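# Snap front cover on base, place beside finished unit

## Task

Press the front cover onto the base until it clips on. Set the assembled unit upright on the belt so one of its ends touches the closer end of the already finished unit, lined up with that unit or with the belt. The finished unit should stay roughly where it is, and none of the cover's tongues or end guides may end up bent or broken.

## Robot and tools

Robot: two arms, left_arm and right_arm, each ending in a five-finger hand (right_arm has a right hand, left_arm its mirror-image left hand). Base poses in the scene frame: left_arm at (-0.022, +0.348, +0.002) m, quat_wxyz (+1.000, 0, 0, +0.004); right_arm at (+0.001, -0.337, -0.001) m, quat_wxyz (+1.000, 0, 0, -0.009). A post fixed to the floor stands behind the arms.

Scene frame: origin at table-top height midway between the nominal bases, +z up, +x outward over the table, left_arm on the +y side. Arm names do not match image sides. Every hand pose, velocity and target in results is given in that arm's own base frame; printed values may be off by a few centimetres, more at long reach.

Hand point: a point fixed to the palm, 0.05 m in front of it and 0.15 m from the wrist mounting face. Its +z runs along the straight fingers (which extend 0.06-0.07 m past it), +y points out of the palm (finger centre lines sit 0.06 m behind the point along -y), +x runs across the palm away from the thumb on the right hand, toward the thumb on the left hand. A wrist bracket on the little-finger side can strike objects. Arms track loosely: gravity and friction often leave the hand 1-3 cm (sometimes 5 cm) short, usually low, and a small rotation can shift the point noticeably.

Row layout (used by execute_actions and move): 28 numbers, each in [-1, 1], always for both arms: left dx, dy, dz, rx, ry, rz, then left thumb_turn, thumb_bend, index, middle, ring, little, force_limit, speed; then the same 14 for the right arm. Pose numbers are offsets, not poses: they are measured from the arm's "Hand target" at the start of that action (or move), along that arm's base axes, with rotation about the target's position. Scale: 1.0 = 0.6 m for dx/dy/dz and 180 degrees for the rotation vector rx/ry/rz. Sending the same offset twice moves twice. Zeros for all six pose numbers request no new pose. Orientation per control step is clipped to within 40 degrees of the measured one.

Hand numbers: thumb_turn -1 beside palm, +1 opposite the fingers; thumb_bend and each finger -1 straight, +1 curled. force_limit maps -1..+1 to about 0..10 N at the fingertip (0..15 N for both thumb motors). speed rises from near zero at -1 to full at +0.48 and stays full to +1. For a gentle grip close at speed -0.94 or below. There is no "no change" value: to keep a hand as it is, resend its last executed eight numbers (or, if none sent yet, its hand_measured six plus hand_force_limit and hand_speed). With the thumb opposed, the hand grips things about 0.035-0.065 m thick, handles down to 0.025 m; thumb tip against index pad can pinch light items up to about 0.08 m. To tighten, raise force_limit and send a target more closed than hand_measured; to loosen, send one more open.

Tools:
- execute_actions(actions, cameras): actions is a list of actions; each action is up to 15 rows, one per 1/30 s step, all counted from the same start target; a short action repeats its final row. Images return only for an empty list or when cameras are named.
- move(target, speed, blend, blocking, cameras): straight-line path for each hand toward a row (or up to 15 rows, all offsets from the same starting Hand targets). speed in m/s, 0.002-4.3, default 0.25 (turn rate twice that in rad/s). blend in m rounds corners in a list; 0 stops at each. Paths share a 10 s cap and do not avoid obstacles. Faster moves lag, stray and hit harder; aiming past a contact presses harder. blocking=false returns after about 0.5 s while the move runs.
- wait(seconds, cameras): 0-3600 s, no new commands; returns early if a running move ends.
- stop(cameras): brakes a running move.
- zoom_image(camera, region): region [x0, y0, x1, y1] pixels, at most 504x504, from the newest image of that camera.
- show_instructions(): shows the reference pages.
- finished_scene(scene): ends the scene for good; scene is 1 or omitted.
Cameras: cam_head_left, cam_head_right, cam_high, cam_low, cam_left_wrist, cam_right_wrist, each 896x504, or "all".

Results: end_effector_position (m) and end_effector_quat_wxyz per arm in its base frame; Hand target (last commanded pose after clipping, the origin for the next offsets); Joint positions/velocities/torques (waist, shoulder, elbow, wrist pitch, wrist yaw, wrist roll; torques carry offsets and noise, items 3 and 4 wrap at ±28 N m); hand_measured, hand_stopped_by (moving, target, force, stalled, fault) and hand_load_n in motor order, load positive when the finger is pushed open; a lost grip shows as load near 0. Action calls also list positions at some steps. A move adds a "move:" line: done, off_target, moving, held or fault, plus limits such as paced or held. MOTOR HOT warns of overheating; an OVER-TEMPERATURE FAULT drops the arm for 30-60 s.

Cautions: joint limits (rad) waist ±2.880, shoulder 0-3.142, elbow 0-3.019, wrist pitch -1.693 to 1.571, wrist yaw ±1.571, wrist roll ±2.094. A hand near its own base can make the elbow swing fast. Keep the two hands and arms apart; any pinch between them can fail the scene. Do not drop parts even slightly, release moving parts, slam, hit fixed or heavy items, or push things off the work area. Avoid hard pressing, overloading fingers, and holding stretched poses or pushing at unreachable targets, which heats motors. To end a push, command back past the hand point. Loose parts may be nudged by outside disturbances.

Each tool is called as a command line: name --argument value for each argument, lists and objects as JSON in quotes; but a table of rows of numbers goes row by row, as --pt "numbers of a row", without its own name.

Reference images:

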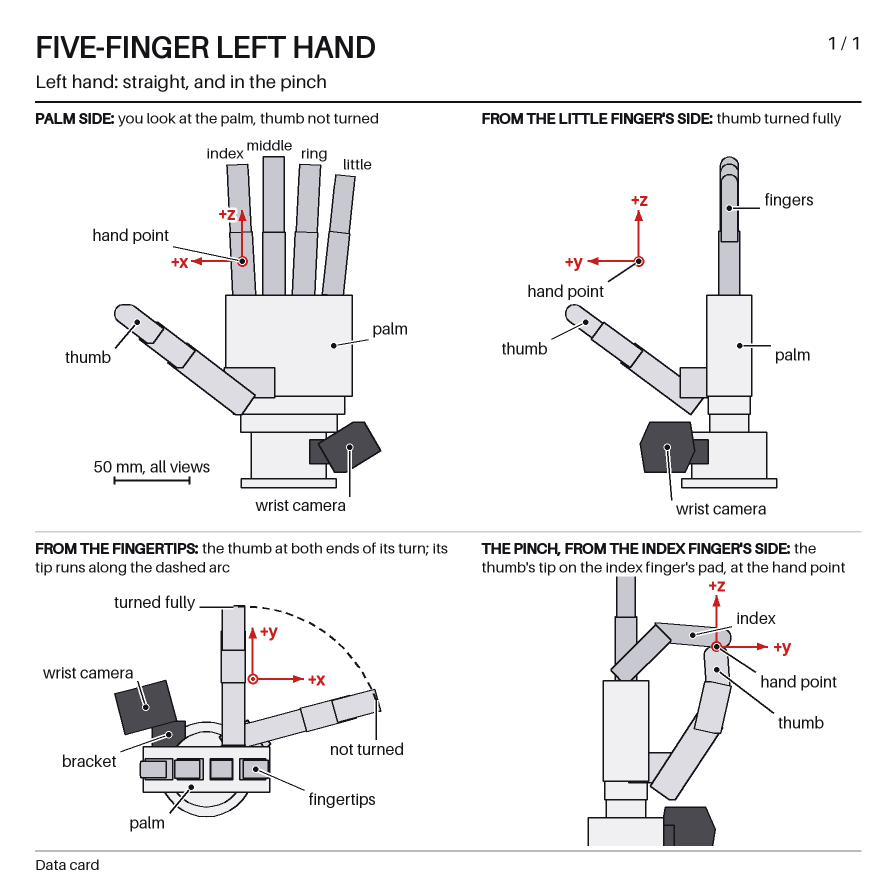

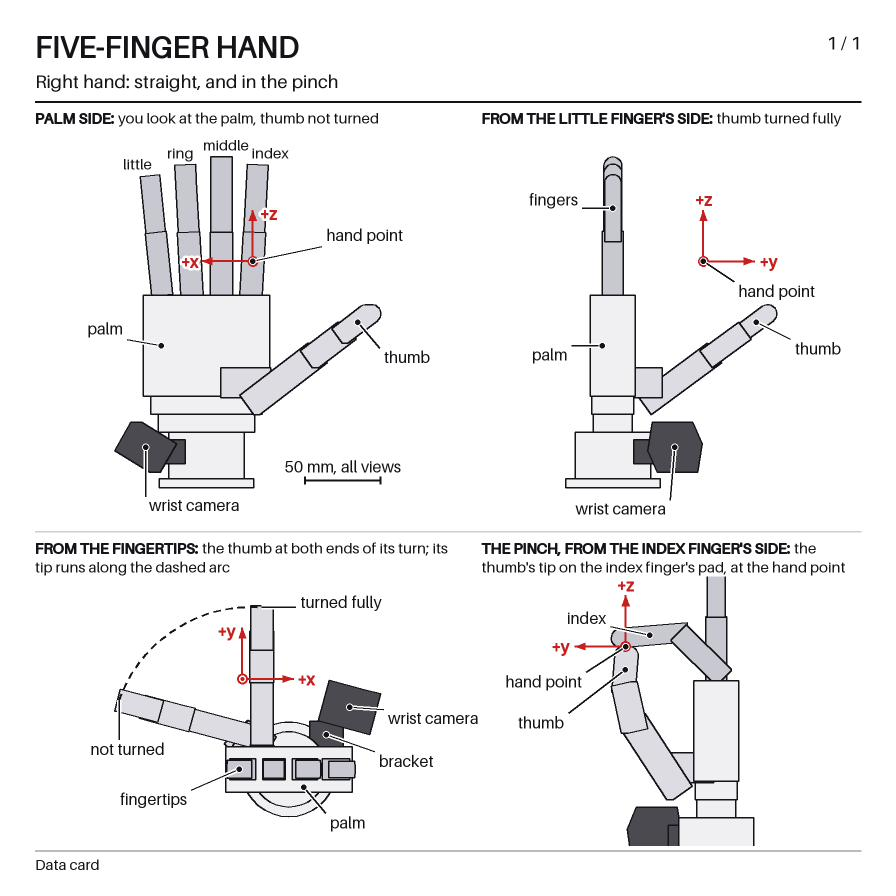

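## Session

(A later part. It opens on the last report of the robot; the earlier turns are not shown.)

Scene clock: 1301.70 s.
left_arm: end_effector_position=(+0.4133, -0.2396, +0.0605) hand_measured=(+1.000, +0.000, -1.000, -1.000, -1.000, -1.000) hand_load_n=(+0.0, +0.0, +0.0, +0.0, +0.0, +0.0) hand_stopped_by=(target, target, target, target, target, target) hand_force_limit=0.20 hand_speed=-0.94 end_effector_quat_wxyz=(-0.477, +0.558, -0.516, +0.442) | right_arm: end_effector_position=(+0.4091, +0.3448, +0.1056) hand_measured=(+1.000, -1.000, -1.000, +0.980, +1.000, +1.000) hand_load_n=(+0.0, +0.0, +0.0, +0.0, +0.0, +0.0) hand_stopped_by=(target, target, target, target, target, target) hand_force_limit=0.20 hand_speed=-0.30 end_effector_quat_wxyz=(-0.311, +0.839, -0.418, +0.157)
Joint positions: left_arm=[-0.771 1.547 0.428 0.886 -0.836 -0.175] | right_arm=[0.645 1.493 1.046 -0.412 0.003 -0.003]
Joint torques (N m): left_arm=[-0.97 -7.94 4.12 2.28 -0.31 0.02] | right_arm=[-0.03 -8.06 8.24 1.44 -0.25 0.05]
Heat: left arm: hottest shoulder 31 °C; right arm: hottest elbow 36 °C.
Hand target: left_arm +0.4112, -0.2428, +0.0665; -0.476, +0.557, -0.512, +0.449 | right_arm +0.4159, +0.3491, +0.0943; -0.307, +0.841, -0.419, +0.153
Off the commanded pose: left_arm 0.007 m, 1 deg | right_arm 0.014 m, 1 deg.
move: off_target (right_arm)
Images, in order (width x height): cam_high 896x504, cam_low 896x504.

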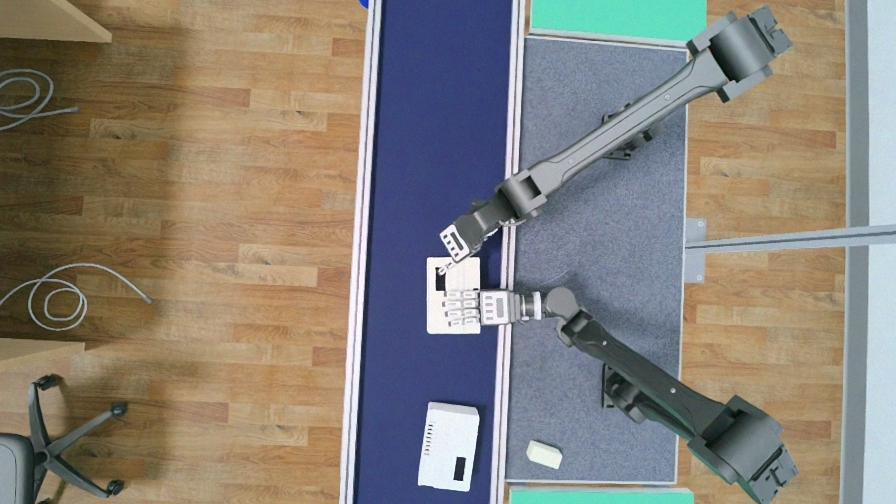

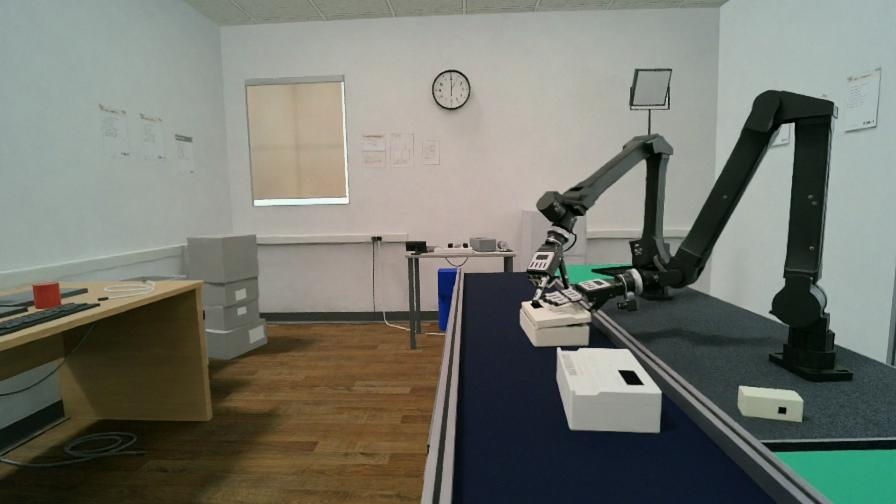

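move --pt "0.0167 0 0 0 0 0 1 0.0 -1 -1 -1 -1 0.2 -0.94 0.005 0 0 0 0 0 1 -1 -1 0.98 1 1 0.2 -0.3" --cameras '["cam_low","cam_high","cam_left_wrist"]' --speed 0.02

zoom_image --camera "cam_low" --region '[515, 285, 575, 345]'

zoom_image --camera "cam_high" --region '[415, 250, 495, 340]'

Scene clock: 1305.73 s.
left_arm: end_effector_position=(+0.4140, -0.2402, +0.0602) hand_measured=(+1.000, +0.000, -1.000, -1.000, -1.000, -1.000) hand_load_n=(-0.5, +0.0, -0.5, +0.0, +0.0, +0.0) hand_stopped_by=(target, target, target, target, target, target) hand_force_limit=0.20 hand_speed=-0.94 end_effector_quat_wxyz=(-0.474, +0.557, -0.518, +0.443) | right_arm: end_effector_position=(+0.4090, +0.3448, +0.1053) hand_measured=(+1.000, -1.000, -1.000, +0.980, +1.000, +1.000) hand_load_n=(+0.0, +0.0, +0.0, +0.0, +0.0, +0.0) hand_stopped_by=(target, target, target, target, target, target) hand_force_limit=0.20 hand_speed=-0.30 end_effector_quat_wxyz=(-0.311, +0.839, -0.418, +0.156)
Joint positions: left_arm=[-0.767 1.547 0.428 0.886 -0.824 -0.175] | right_arm=[0.644 1.494 1.046 -0.412 0.001 -0.003]
Joint torques (N m): left_arm=[0.26 -7.24 5.45 2.26 0.01 0.11] | right_arm=[-0.32 -7.77 8.72 1.51 -0.26 0.02]
Heat: left arm: hottest shoulder 31 °C; right arm: hottest elbow 36 °C.
Hand target: left_arm +0.4212, -0.2428, +0.0665; -0.476, +0.557, -0.512, +0.449 | right_arm +0.4188, +0.3492, +0.0943; -0.307, +0.841, -0.419, +0.153
Off the commanded pose: left_arm 0.010 m, 1 deg | right_arm 0.015 m, 1 deg.
move: off_target (right_arm)
Images, in order (width x height): cam_high 896x504, cam_low 896x504, cam_left_wrist 896x504.

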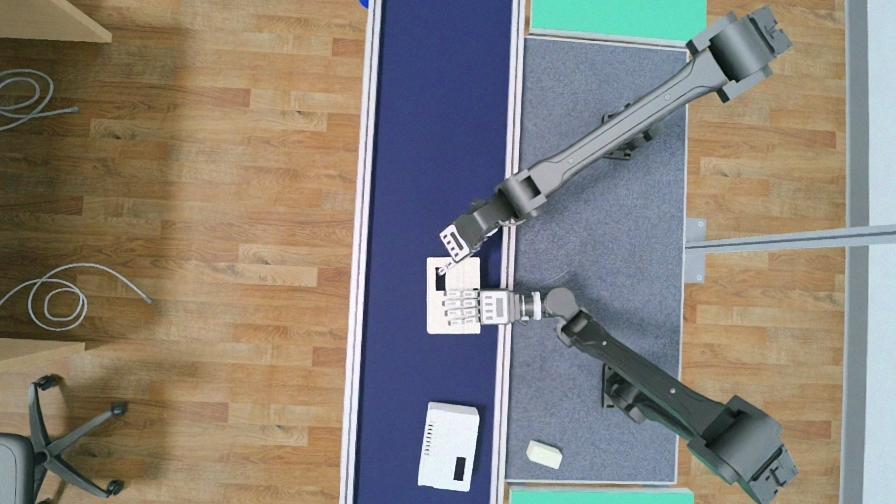

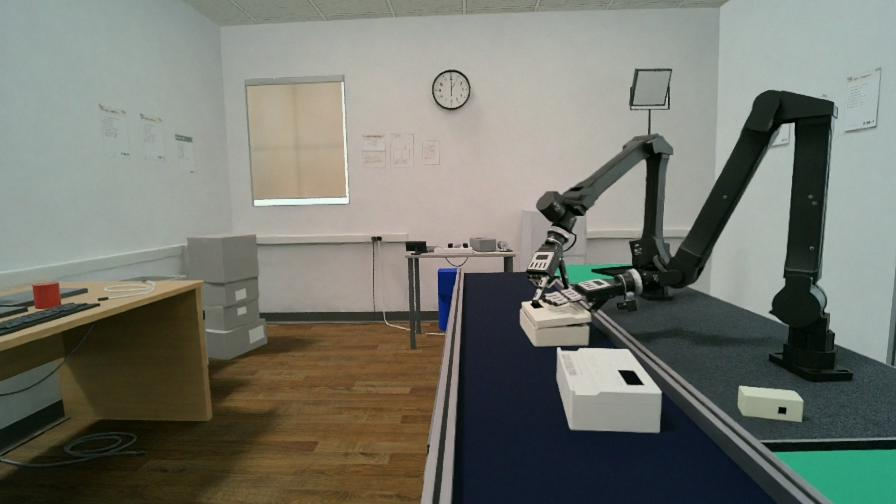

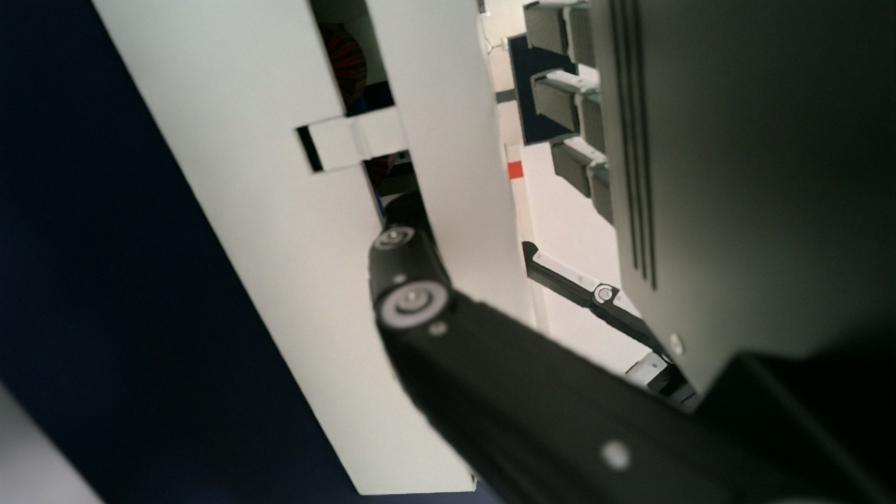

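Scaled by 8.400 from the camera's image (finer frame: 1280x720).

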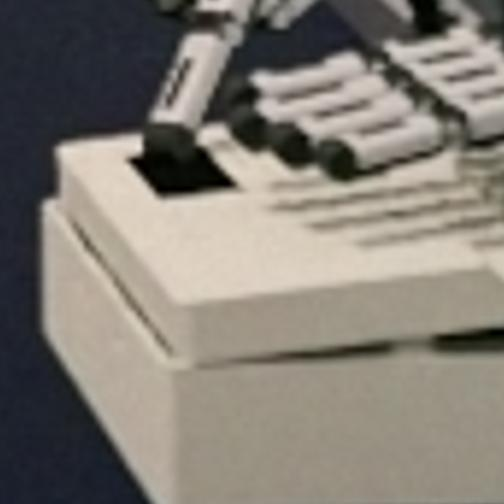

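Scaled by 5.600 from the camera's image (finer frame: 1280x720).

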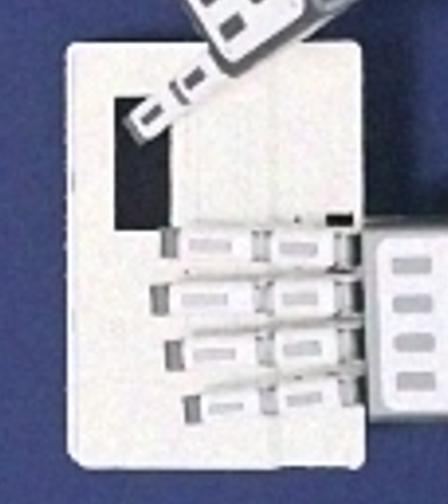

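zoom_image --camera "cam_left_wrist" --region '[270, 80, 430, 200]'

zoom_image --camera "cam_low" --region '[550, 340, 670, 440]'

Scaled by 3.150 from the camera's image (finer frame: 1280x720).

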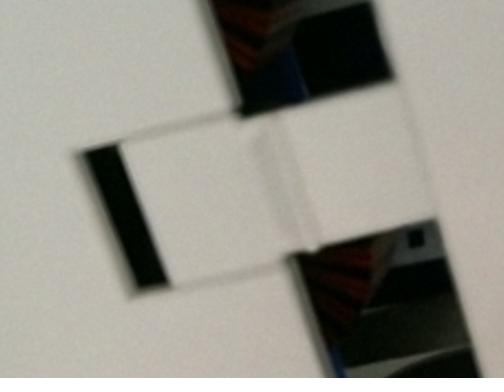

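Scaled by 4.200 from the camera's image (finer frame: 1280x720).

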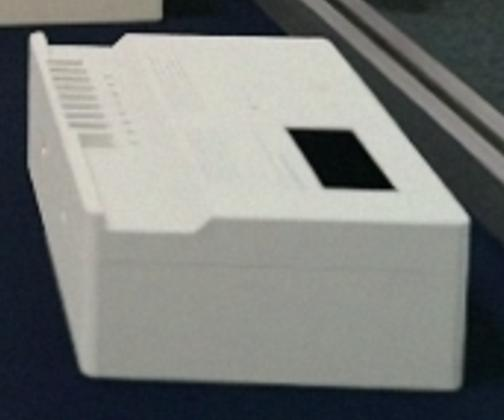

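wait --seconds 0.1 --cameras '["cam_head_left","cam_head_right","cam_low","cam_right_wrist"]'

zoom_image --camera "cam_head_left" --region '[180, 290, 300, 380]'

zoom_image --camera "cam_low" --region '[550, 340, 600, 400]'

Scene clock: 1323.17 s.
left_arm: end_effector_position=(+0.4140, -0.2402, +0.0602) hand_measured=(+1.000, +0.000, -1.000, -1.000, -1.000, -1.000) hand_load_n=(-0.5, +0.0, +0.0, +0.0, +0.0, +0.0) hand_stopped_by=(target, target, target, target, target, target) hand_force_limit=0.20 hand_speed=-0.94 end_effector_quat_wxyz=(-0.474, +0.557, -0.518, +0.443) | right_arm: end_effector_position=(+0.4090, +0.3448, +0.1053) hand_measured=(+1.000, -1.000, -1.000, +0.980, +1.000, +1.000) hand_load_n=(+0.0, +0.0, +0.0, +0.0, +0.0, +0.0) hand_stopped_by=(target, target, target, target, target, target) hand_force_limit=0.20 hand_speed=-0.30 end_effector_quat_wxyz=(-0.311, +0.839, -0.418, +0.156)
Joint positions: left_arm=[-0.767 1.547 0.428 0.886 -0.824 -0.175] | right_arm=[0.644 1.494 1.046 -0.412 0.001 -0.003]
Joint torques (N m): left_arm=[0.26 -7.06 5.56 2.35 0.04 0.08] | right_arm=[-0.32 -7.77 8.72 1.5 -0.27 0.02]
Heat: left arm: hottest shoulder 31 °C; right arm: hottest elbow 36 °C.
Hand target: left_arm +0.4212, -0.2428, +0.0665; -0.476, +0.557, -0.512, +0.449 | right_arm +0.4188, +0.3492, +0.0943; -0.307, +0.841, -0.419, +0.153
Off the commanded pose: left_arm 0.010 m, 1 deg | right_arm 0.015 m, 1 deg.
wait: 0.10 s; at rest from the start

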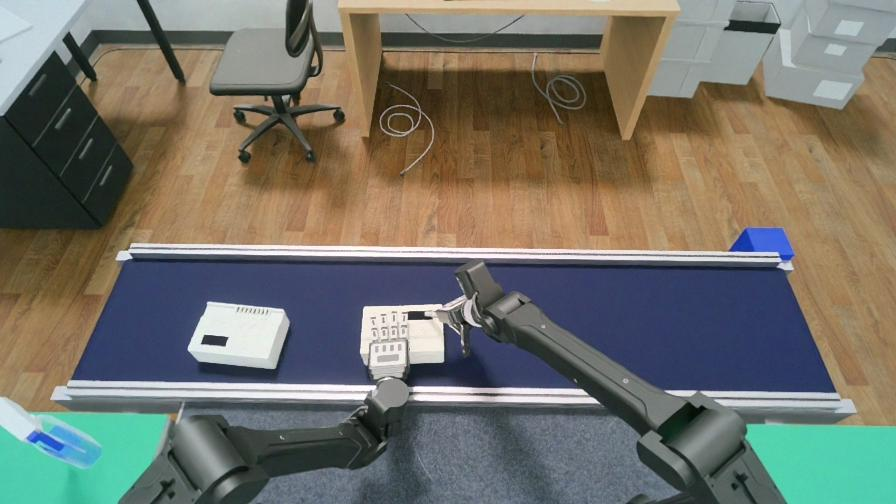

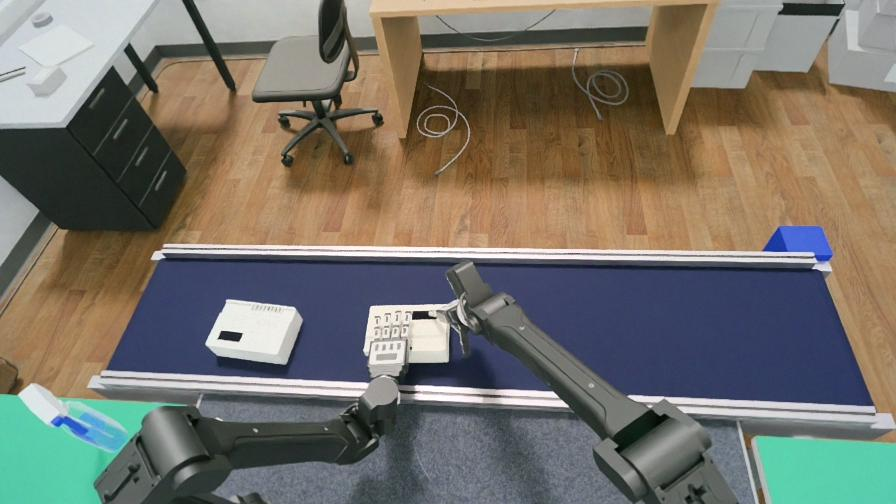

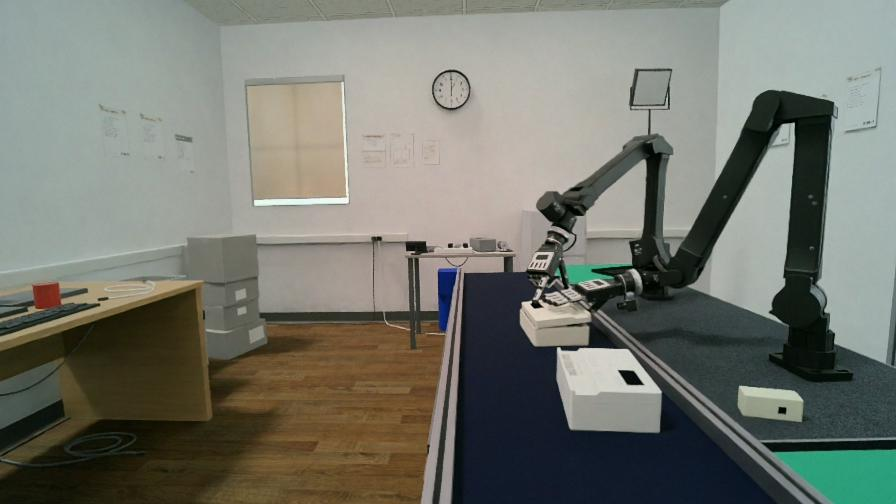

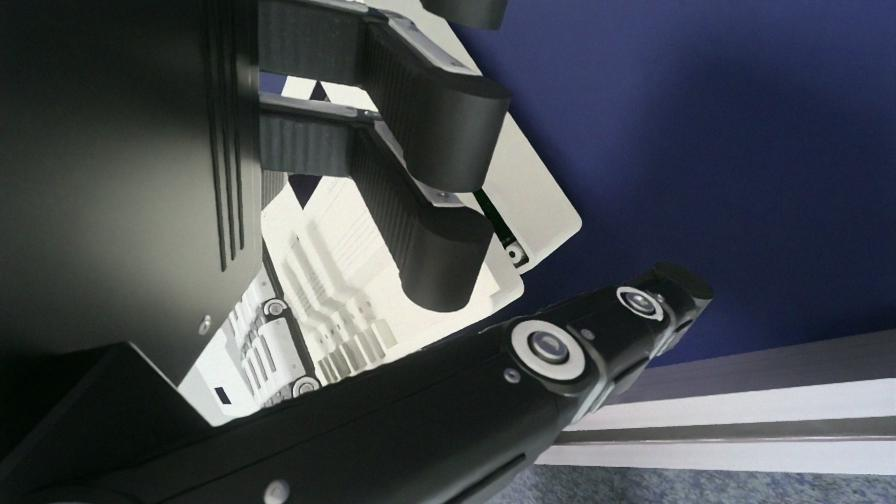

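Scaled by 4.200 from the camera's image (finer frame: 1280x720).

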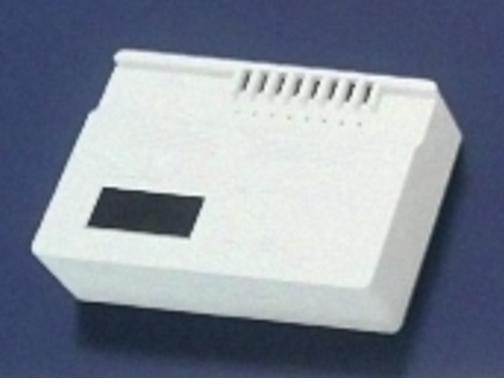

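Scaled by 8.400 from the camera's image (finer frame: 1280x720).

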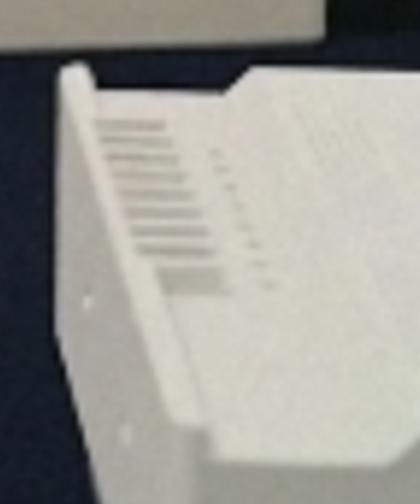

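move --pt "0 0 0.018 0 0 0 1 0.0 -1 -1 -1 -1 0.2 -0.94 0 0 0 0 0 0 1 -1 -1 0.98 1 1 0.2 -0.3" --cameras '["cam_low","cam_high","cam_left_wrist"]' --speed 0.02

zoom_image --camera "cam_low" --region '[515, 285, 595, 350]'

zoom_image --camera "cam_high" --region '[415, 250, 495, 340]'

Scene clock: 1338.57 s.
left_arm: end_effector_position=(+0.4126, -0.2393, +0.0625) hand_measured=(+1.000, +0.000, -1.000, -1.000, -1.000, -1.000) hand_load_n=(+0.0, +1.0, +0.0, +0.0, +0.0, +0.0) hand_stopped_by=(target, target, target, target, target, target) hand_force_limit=0.20 hand_speed=-0.94 end_effector_quat_wxyz=(-0.473, +0.557, -0.522, +0.440) | right_arm: end_effector_position=(+0.4092, +0.3448, +0.1054) hand_measured=(+1.000, -1.000, -1.000, +0.980, +1.000, +1.000) hand_load_n=(+0.0, +0.0, +0.0, +0.0, +0.0, +0.0) hand_stopped_by=(target, target, target, target, target, target) hand_force_limit=0.20 hand_speed=-0.30 end_effector_quat_wxyz=(-0.311, +0.839, -0.418, +0.156)
Joint positions: left_arm=[-0.766 1.526 0.428 0.854 -0.82 -0.175] | right_arm=[0.644 1.494 1.046 -0.412 0 -0.003]
Joint torques (N m): left_arm=[0.67 -8.59 6.06 1.8 -0.16 0.09] | right_arm=[-0.32 -7.77 8.72 1.48 -0.25 0.02]
Heat: left arm: hottest shoulder 31 °C; right arm: hottest elbow 36 °C.
Hand target: left_arm +0.4212, -0.2429, +0.0772; -0.476, +0.556, -0.512, +0.449 | right_arm +0.4189, +0.3492, +0.0944; -0.307, +0.841, -0.419, +0.153
Off the commanded pose: left_arm 0.018 m, 2 deg | right_arm 0.015 m, 1 deg.
move: off_target (left_arm)
Images, in order (width x height): cam_high 896x504, cam_low 896x504, cam_left_wrist 896x504.

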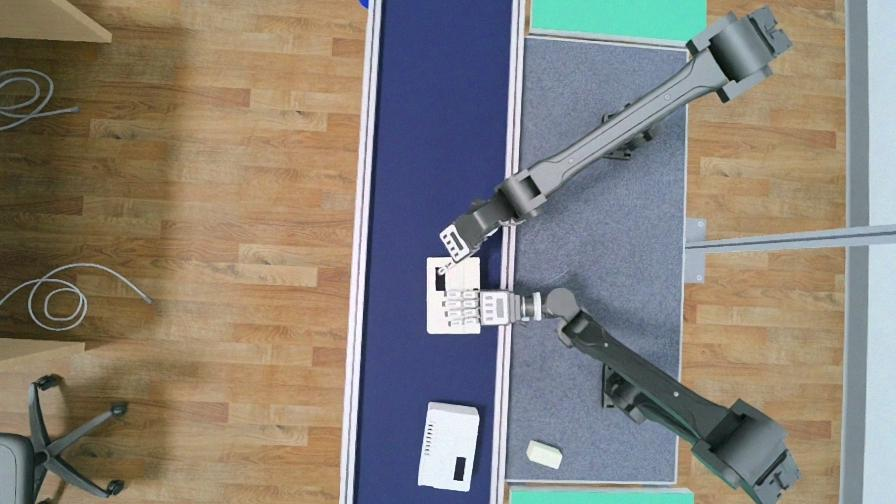

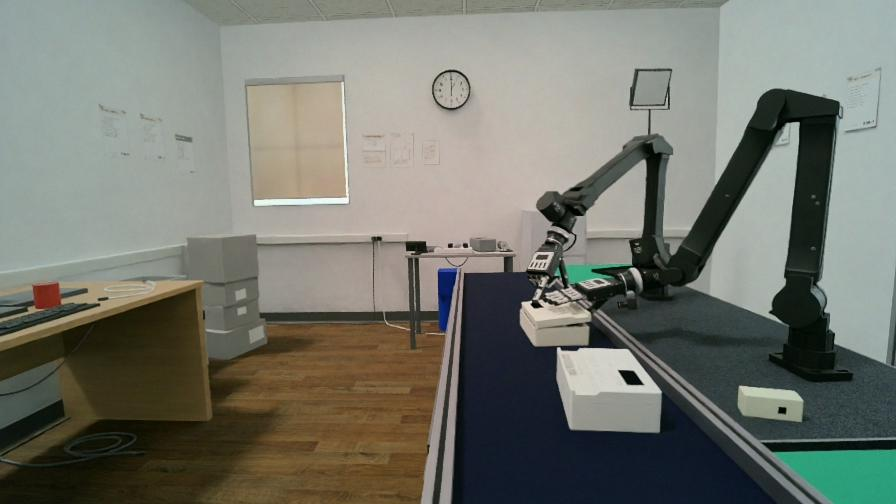

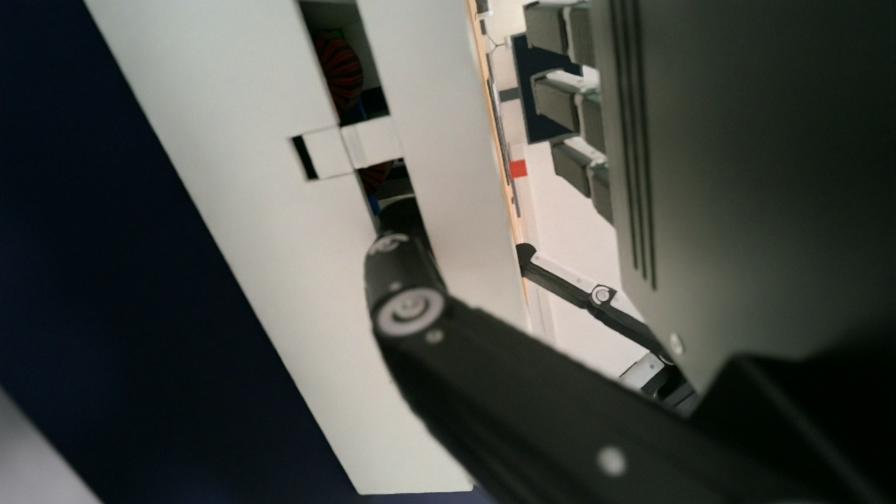

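Scaled by 6.300 from the camera's image (finer frame: 1280x720).

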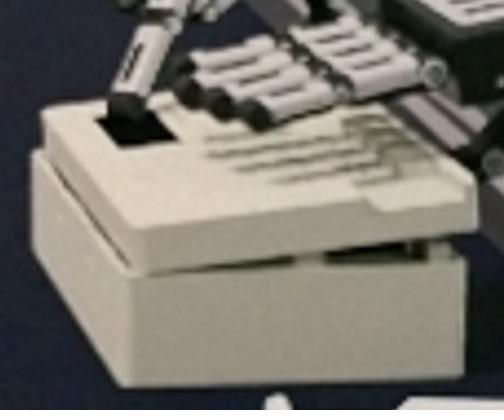

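Scaled by 5.600 from the camera's image (finer frame: 1280x720).

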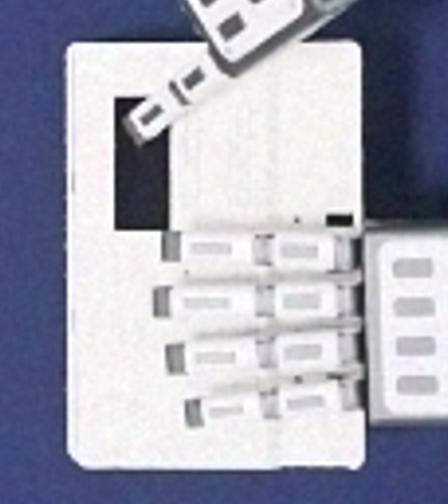

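move --pt "0 0 0.02 0 0 0 1 0.0 -1 -1 -1 -1 0.2 -0.94 -0.006 0 0 0 0 0 1 -1 -1 0.98 1 1 0.2 -0.3" --cameras '["cam_low","cam_high","cam_left_wrist"]' --speed 0.02

zoom_image --camera "cam_low" --region '[515, 285, 595, 350]'

zoom_image --camera "cam_high" --region '[415, 250, 495, 340]'

Scene clock: 1342.27 s.
left_arm: end_effector_position=(+0.4104, -0.2372, +0.0707) hand_measured=(+1.000, +0.000, -1.000, -1.000, -1.000, -1.000) hand_load_n=(+0.5, +1.5, +0.0, +0.0, +0.0, +0.0) hand_stopped_by=(target, target, target, target, target, target) hand_force_limit=0.20 hand_speed=-0.94 end_effector_quat_wxyz=(-0.473, +0.556, -0.525, +0.437) | right_arm: end_effector_position=(+0.4105, +0.3456, +0.1062) hand_measured=(+1.000, -1.000, -1.000, +0.980, +1.000, +1.000) hand_load_n=(+0.0, -0.5, +0.0, +0.0, +0.0, +0.0) hand_stopped_by=(target, target, target, target, target, target) hand_force_limit=0.20 hand_speed=-0.30 end_effector_quat_wxyz=(-0.314, +0.838, -0.417, +0.158)
Joint positions: left_arm=[-0.766 1.48 0.428 0.8 -0.82 -0.175] | right_arm=[0.644 1.494 1.046 -0.406 0.001 -0.003]
Joint torques (N m): left_arm=[0.26 -8.29 6.78 1.73 -0.17 0.11] | right_arm=[0.15 -8.23 8.18 1.28 -0.15 0.06]
Heat: left arm: hottest shoulder 31 °C; right arm: hottest elbow 36 °C.
Hand target: left_arm +0.4212, -0.2429, +0.0891; -0.476, +0.556, -0.512, +0.449 | right_arm +0.4152, +0.3492, +0.0944; -0.307, +0.841, -0.419, +0.153
Off the commanded pose: left_arm 0.022 m, 2 deg | right_arm 0.013 m, 1 deg.
move: off_target (left_arm, right_arm)
Images, in order (width x height): cam_high 896x504, cam_low 896x504, cam_left_wrist 896x504.

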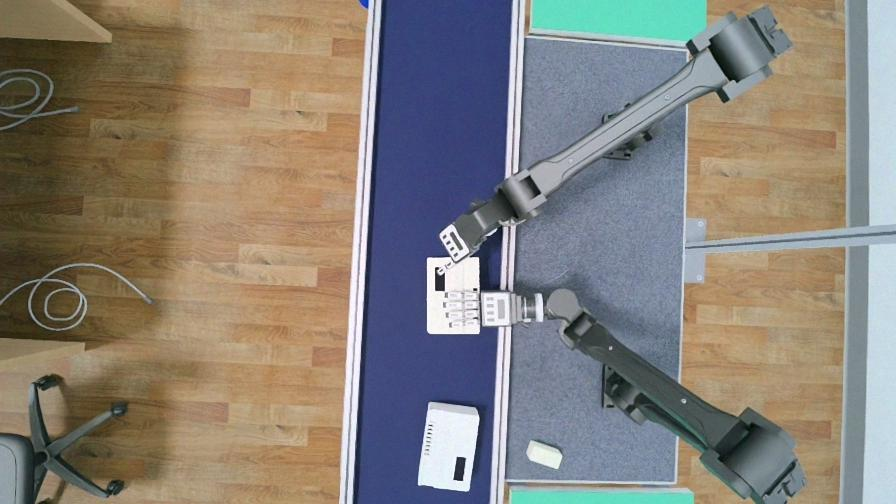

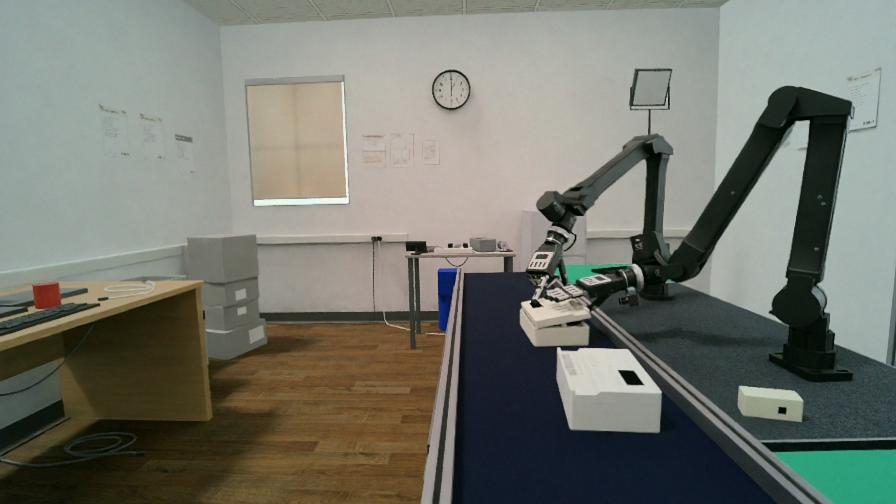

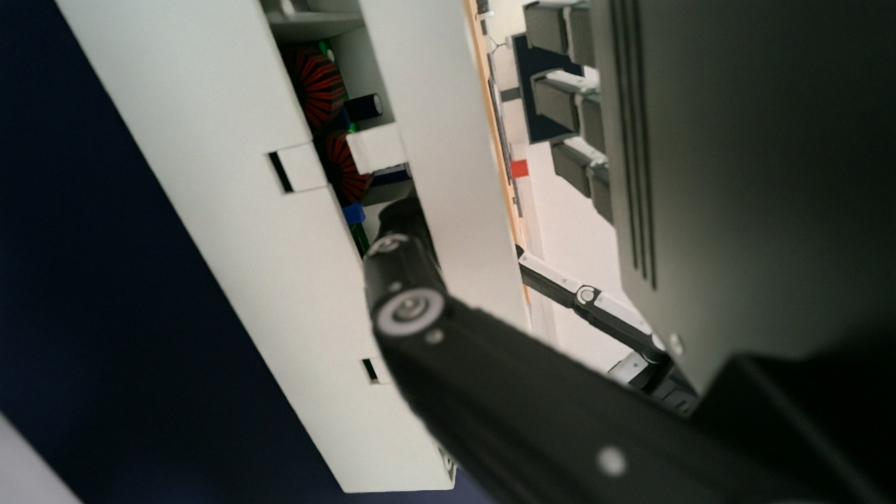

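Scaled by 6.300 from the camera's image (finer frame: 1280x720).

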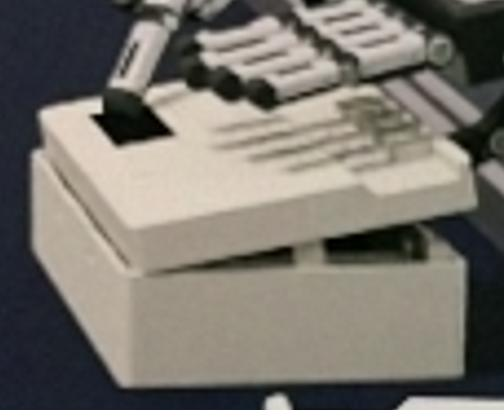

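Scaled by 5.600 from the camera's image (finer frame: 1280x720).

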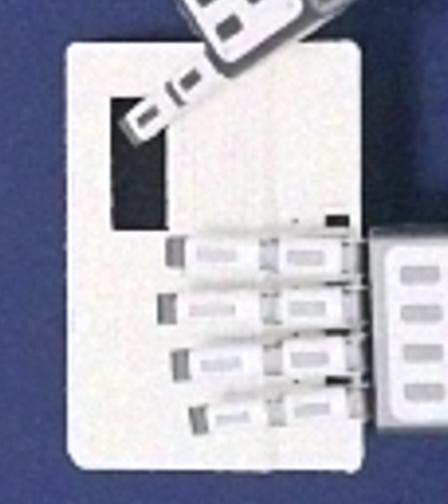

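move --pt "0 0 0 0 0 0 1 0.0 -1 -1 -1 -1 0.2 -0.94 0.012 0 0 0 0 0 1 -1 -1 0.98 1 1 0.2 -0.3" --cameras '["cam_low","cam_high","cam_left_wrist"]' --speed 0.02

zoom_image --camera "cam_low" --region '[515, 285, 555, 335]'

zoom_image --camera "cam_high" --region '[415, 250, 495, 340]'

Scene clock: 1348.77 s.
left_arm: end_effector_position=(+0.4104, -0.2373, +0.0709) hand_measured=(+1.000, +0.000, -1.000, -1.000, -1.000, -1.000) hand_load_n=(+0.5, +1.5, +0.0, -0.5, +0.0, +0.0) hand_stopped_by=(target, target, target, target, target, target) hand_force_limit=0.20 hand_speed=-0.94 end_effector_quat_wxyz=(-0.473, +0.556, -0.525, +0.437) | right_arm: end_effector_position=(+0.4120, +0.3463, +0.1061) hand_measured=(+1.000, -1.000, -1.000, +0.980, +1.000, +1.000) hand_load_n=(+0.0, +0.0, +0.0, +0.0, +0.0, +0.0) hand_stopped_by=(target, target, target, target, target, target) hand_force_limit=0.20 hand_speed=-0.30 end_effector_quat_wxyz=(-0.315, +0.838, -0.418, +0.156)
Joint positions: left_arm=[-0.766 1.48 0.428 0.8 -0.82 -0.175] | right_arm=[0.641 1.498 1.05 -0.406 -0.005 -0.003]
Joint torques (N m): left_arm=[0.03 -8.82 6.78 1.76 -0.13 0.07] | right_arm=[-0.5 -7.59 9.01 1.21 -0.16 -0.01]
Heat: left arm: hottest shoulder 31 °C; right arm: hottest elbow 37 °C.
Hand target: left_arm +0.4212, -0.2429, +0.0893; -0.476, +0.556, -0.512, +0.449 | right_arm +0.4224, +0.3492, +0.0943; -0.307, +0.841, -0.419, +0.153
Off the commanded pose: left_arm 0.022 m, 2 deg | right_arm 0.016 m, 1 deg.
move: off_target (right_arm)
Images, in order (width x height): cam_high 896x504, cam_low 896x504, cam_left_wrist 896x504.

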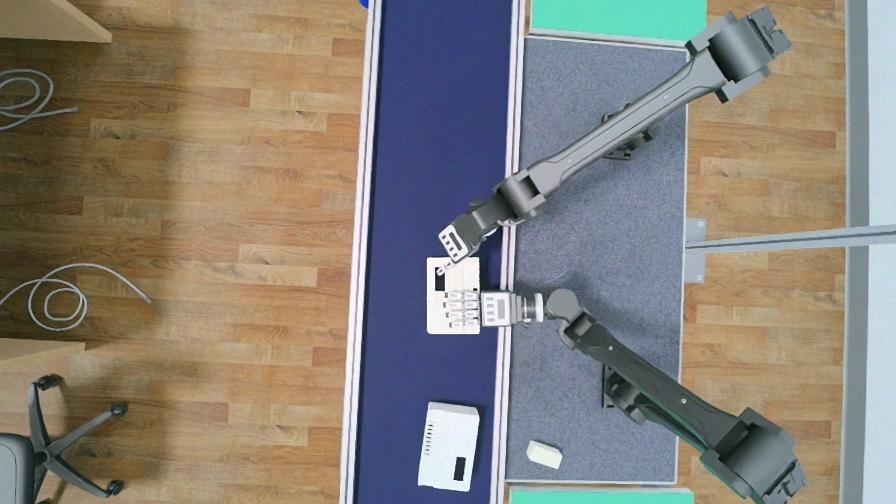

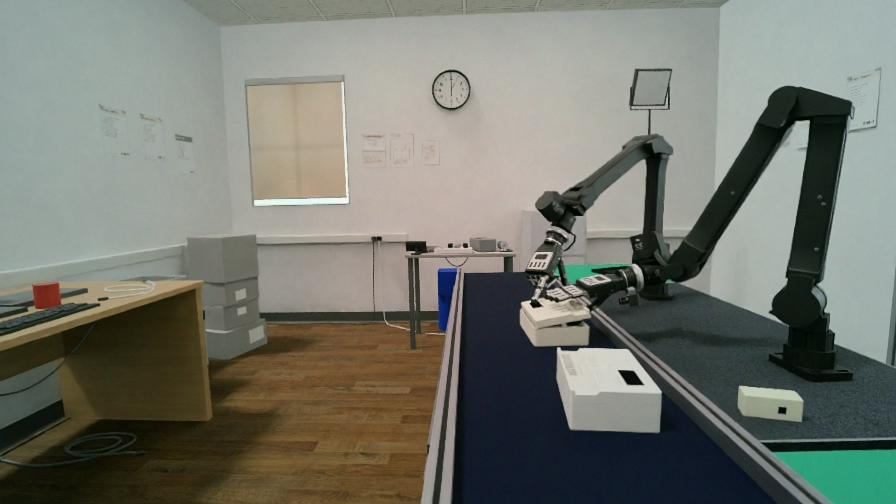

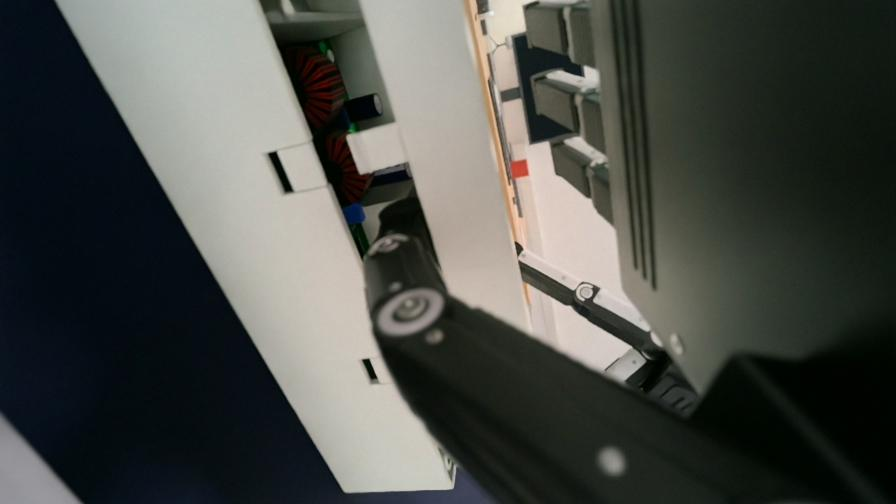

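Scaled by 10.080 from the camera's image (finer frame: 1280x720).

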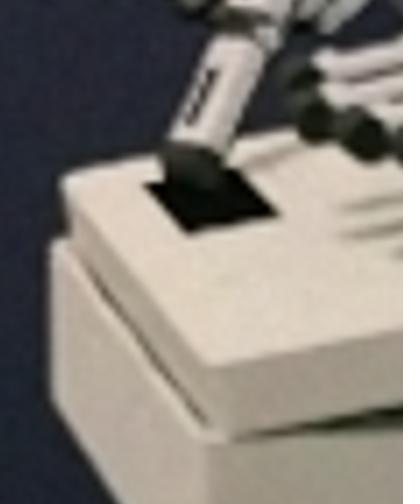

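Scaled by 5.600 from the camera's image (finer frame: 1280x720).

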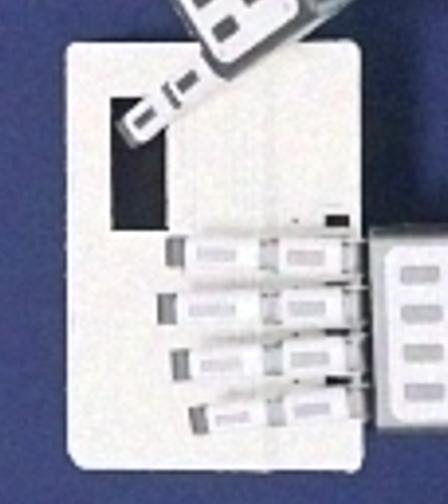

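zoom_image --camera "cam_high" --region '[420, 250, 450, 280]'

zoom_image --camera "cam_high" --region '[420, 310, 450, 340]'

zoom_image --camera "cam_high" --region '[460, 250, 490, 280]'

zoom_image --camera "cam_high" --region '[460, 310, 490, 340]'

Scaled by 16.800 from the camera's image (finer frame: 1280x720).

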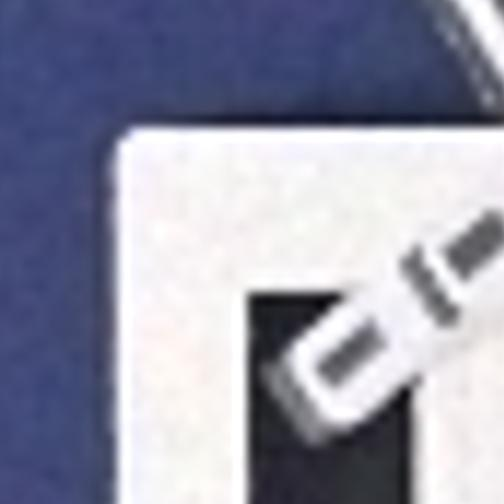

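Scaled by 16.800 from the camera's image (finer frame: 1280x720).

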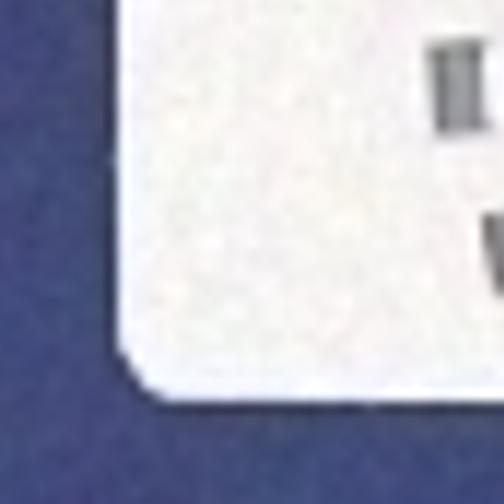

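Scaled by 16.800 from the camera's image (finer frame: 1280x720).

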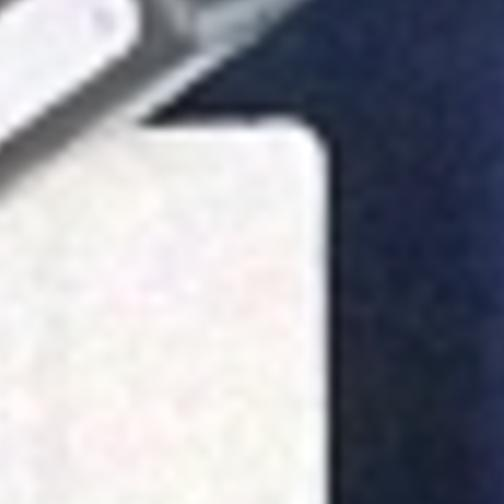

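Scaled by 16.800 from the camera's image (finer frame: 1280x720).

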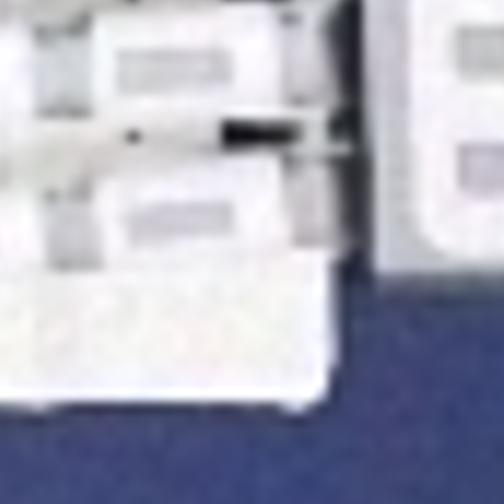

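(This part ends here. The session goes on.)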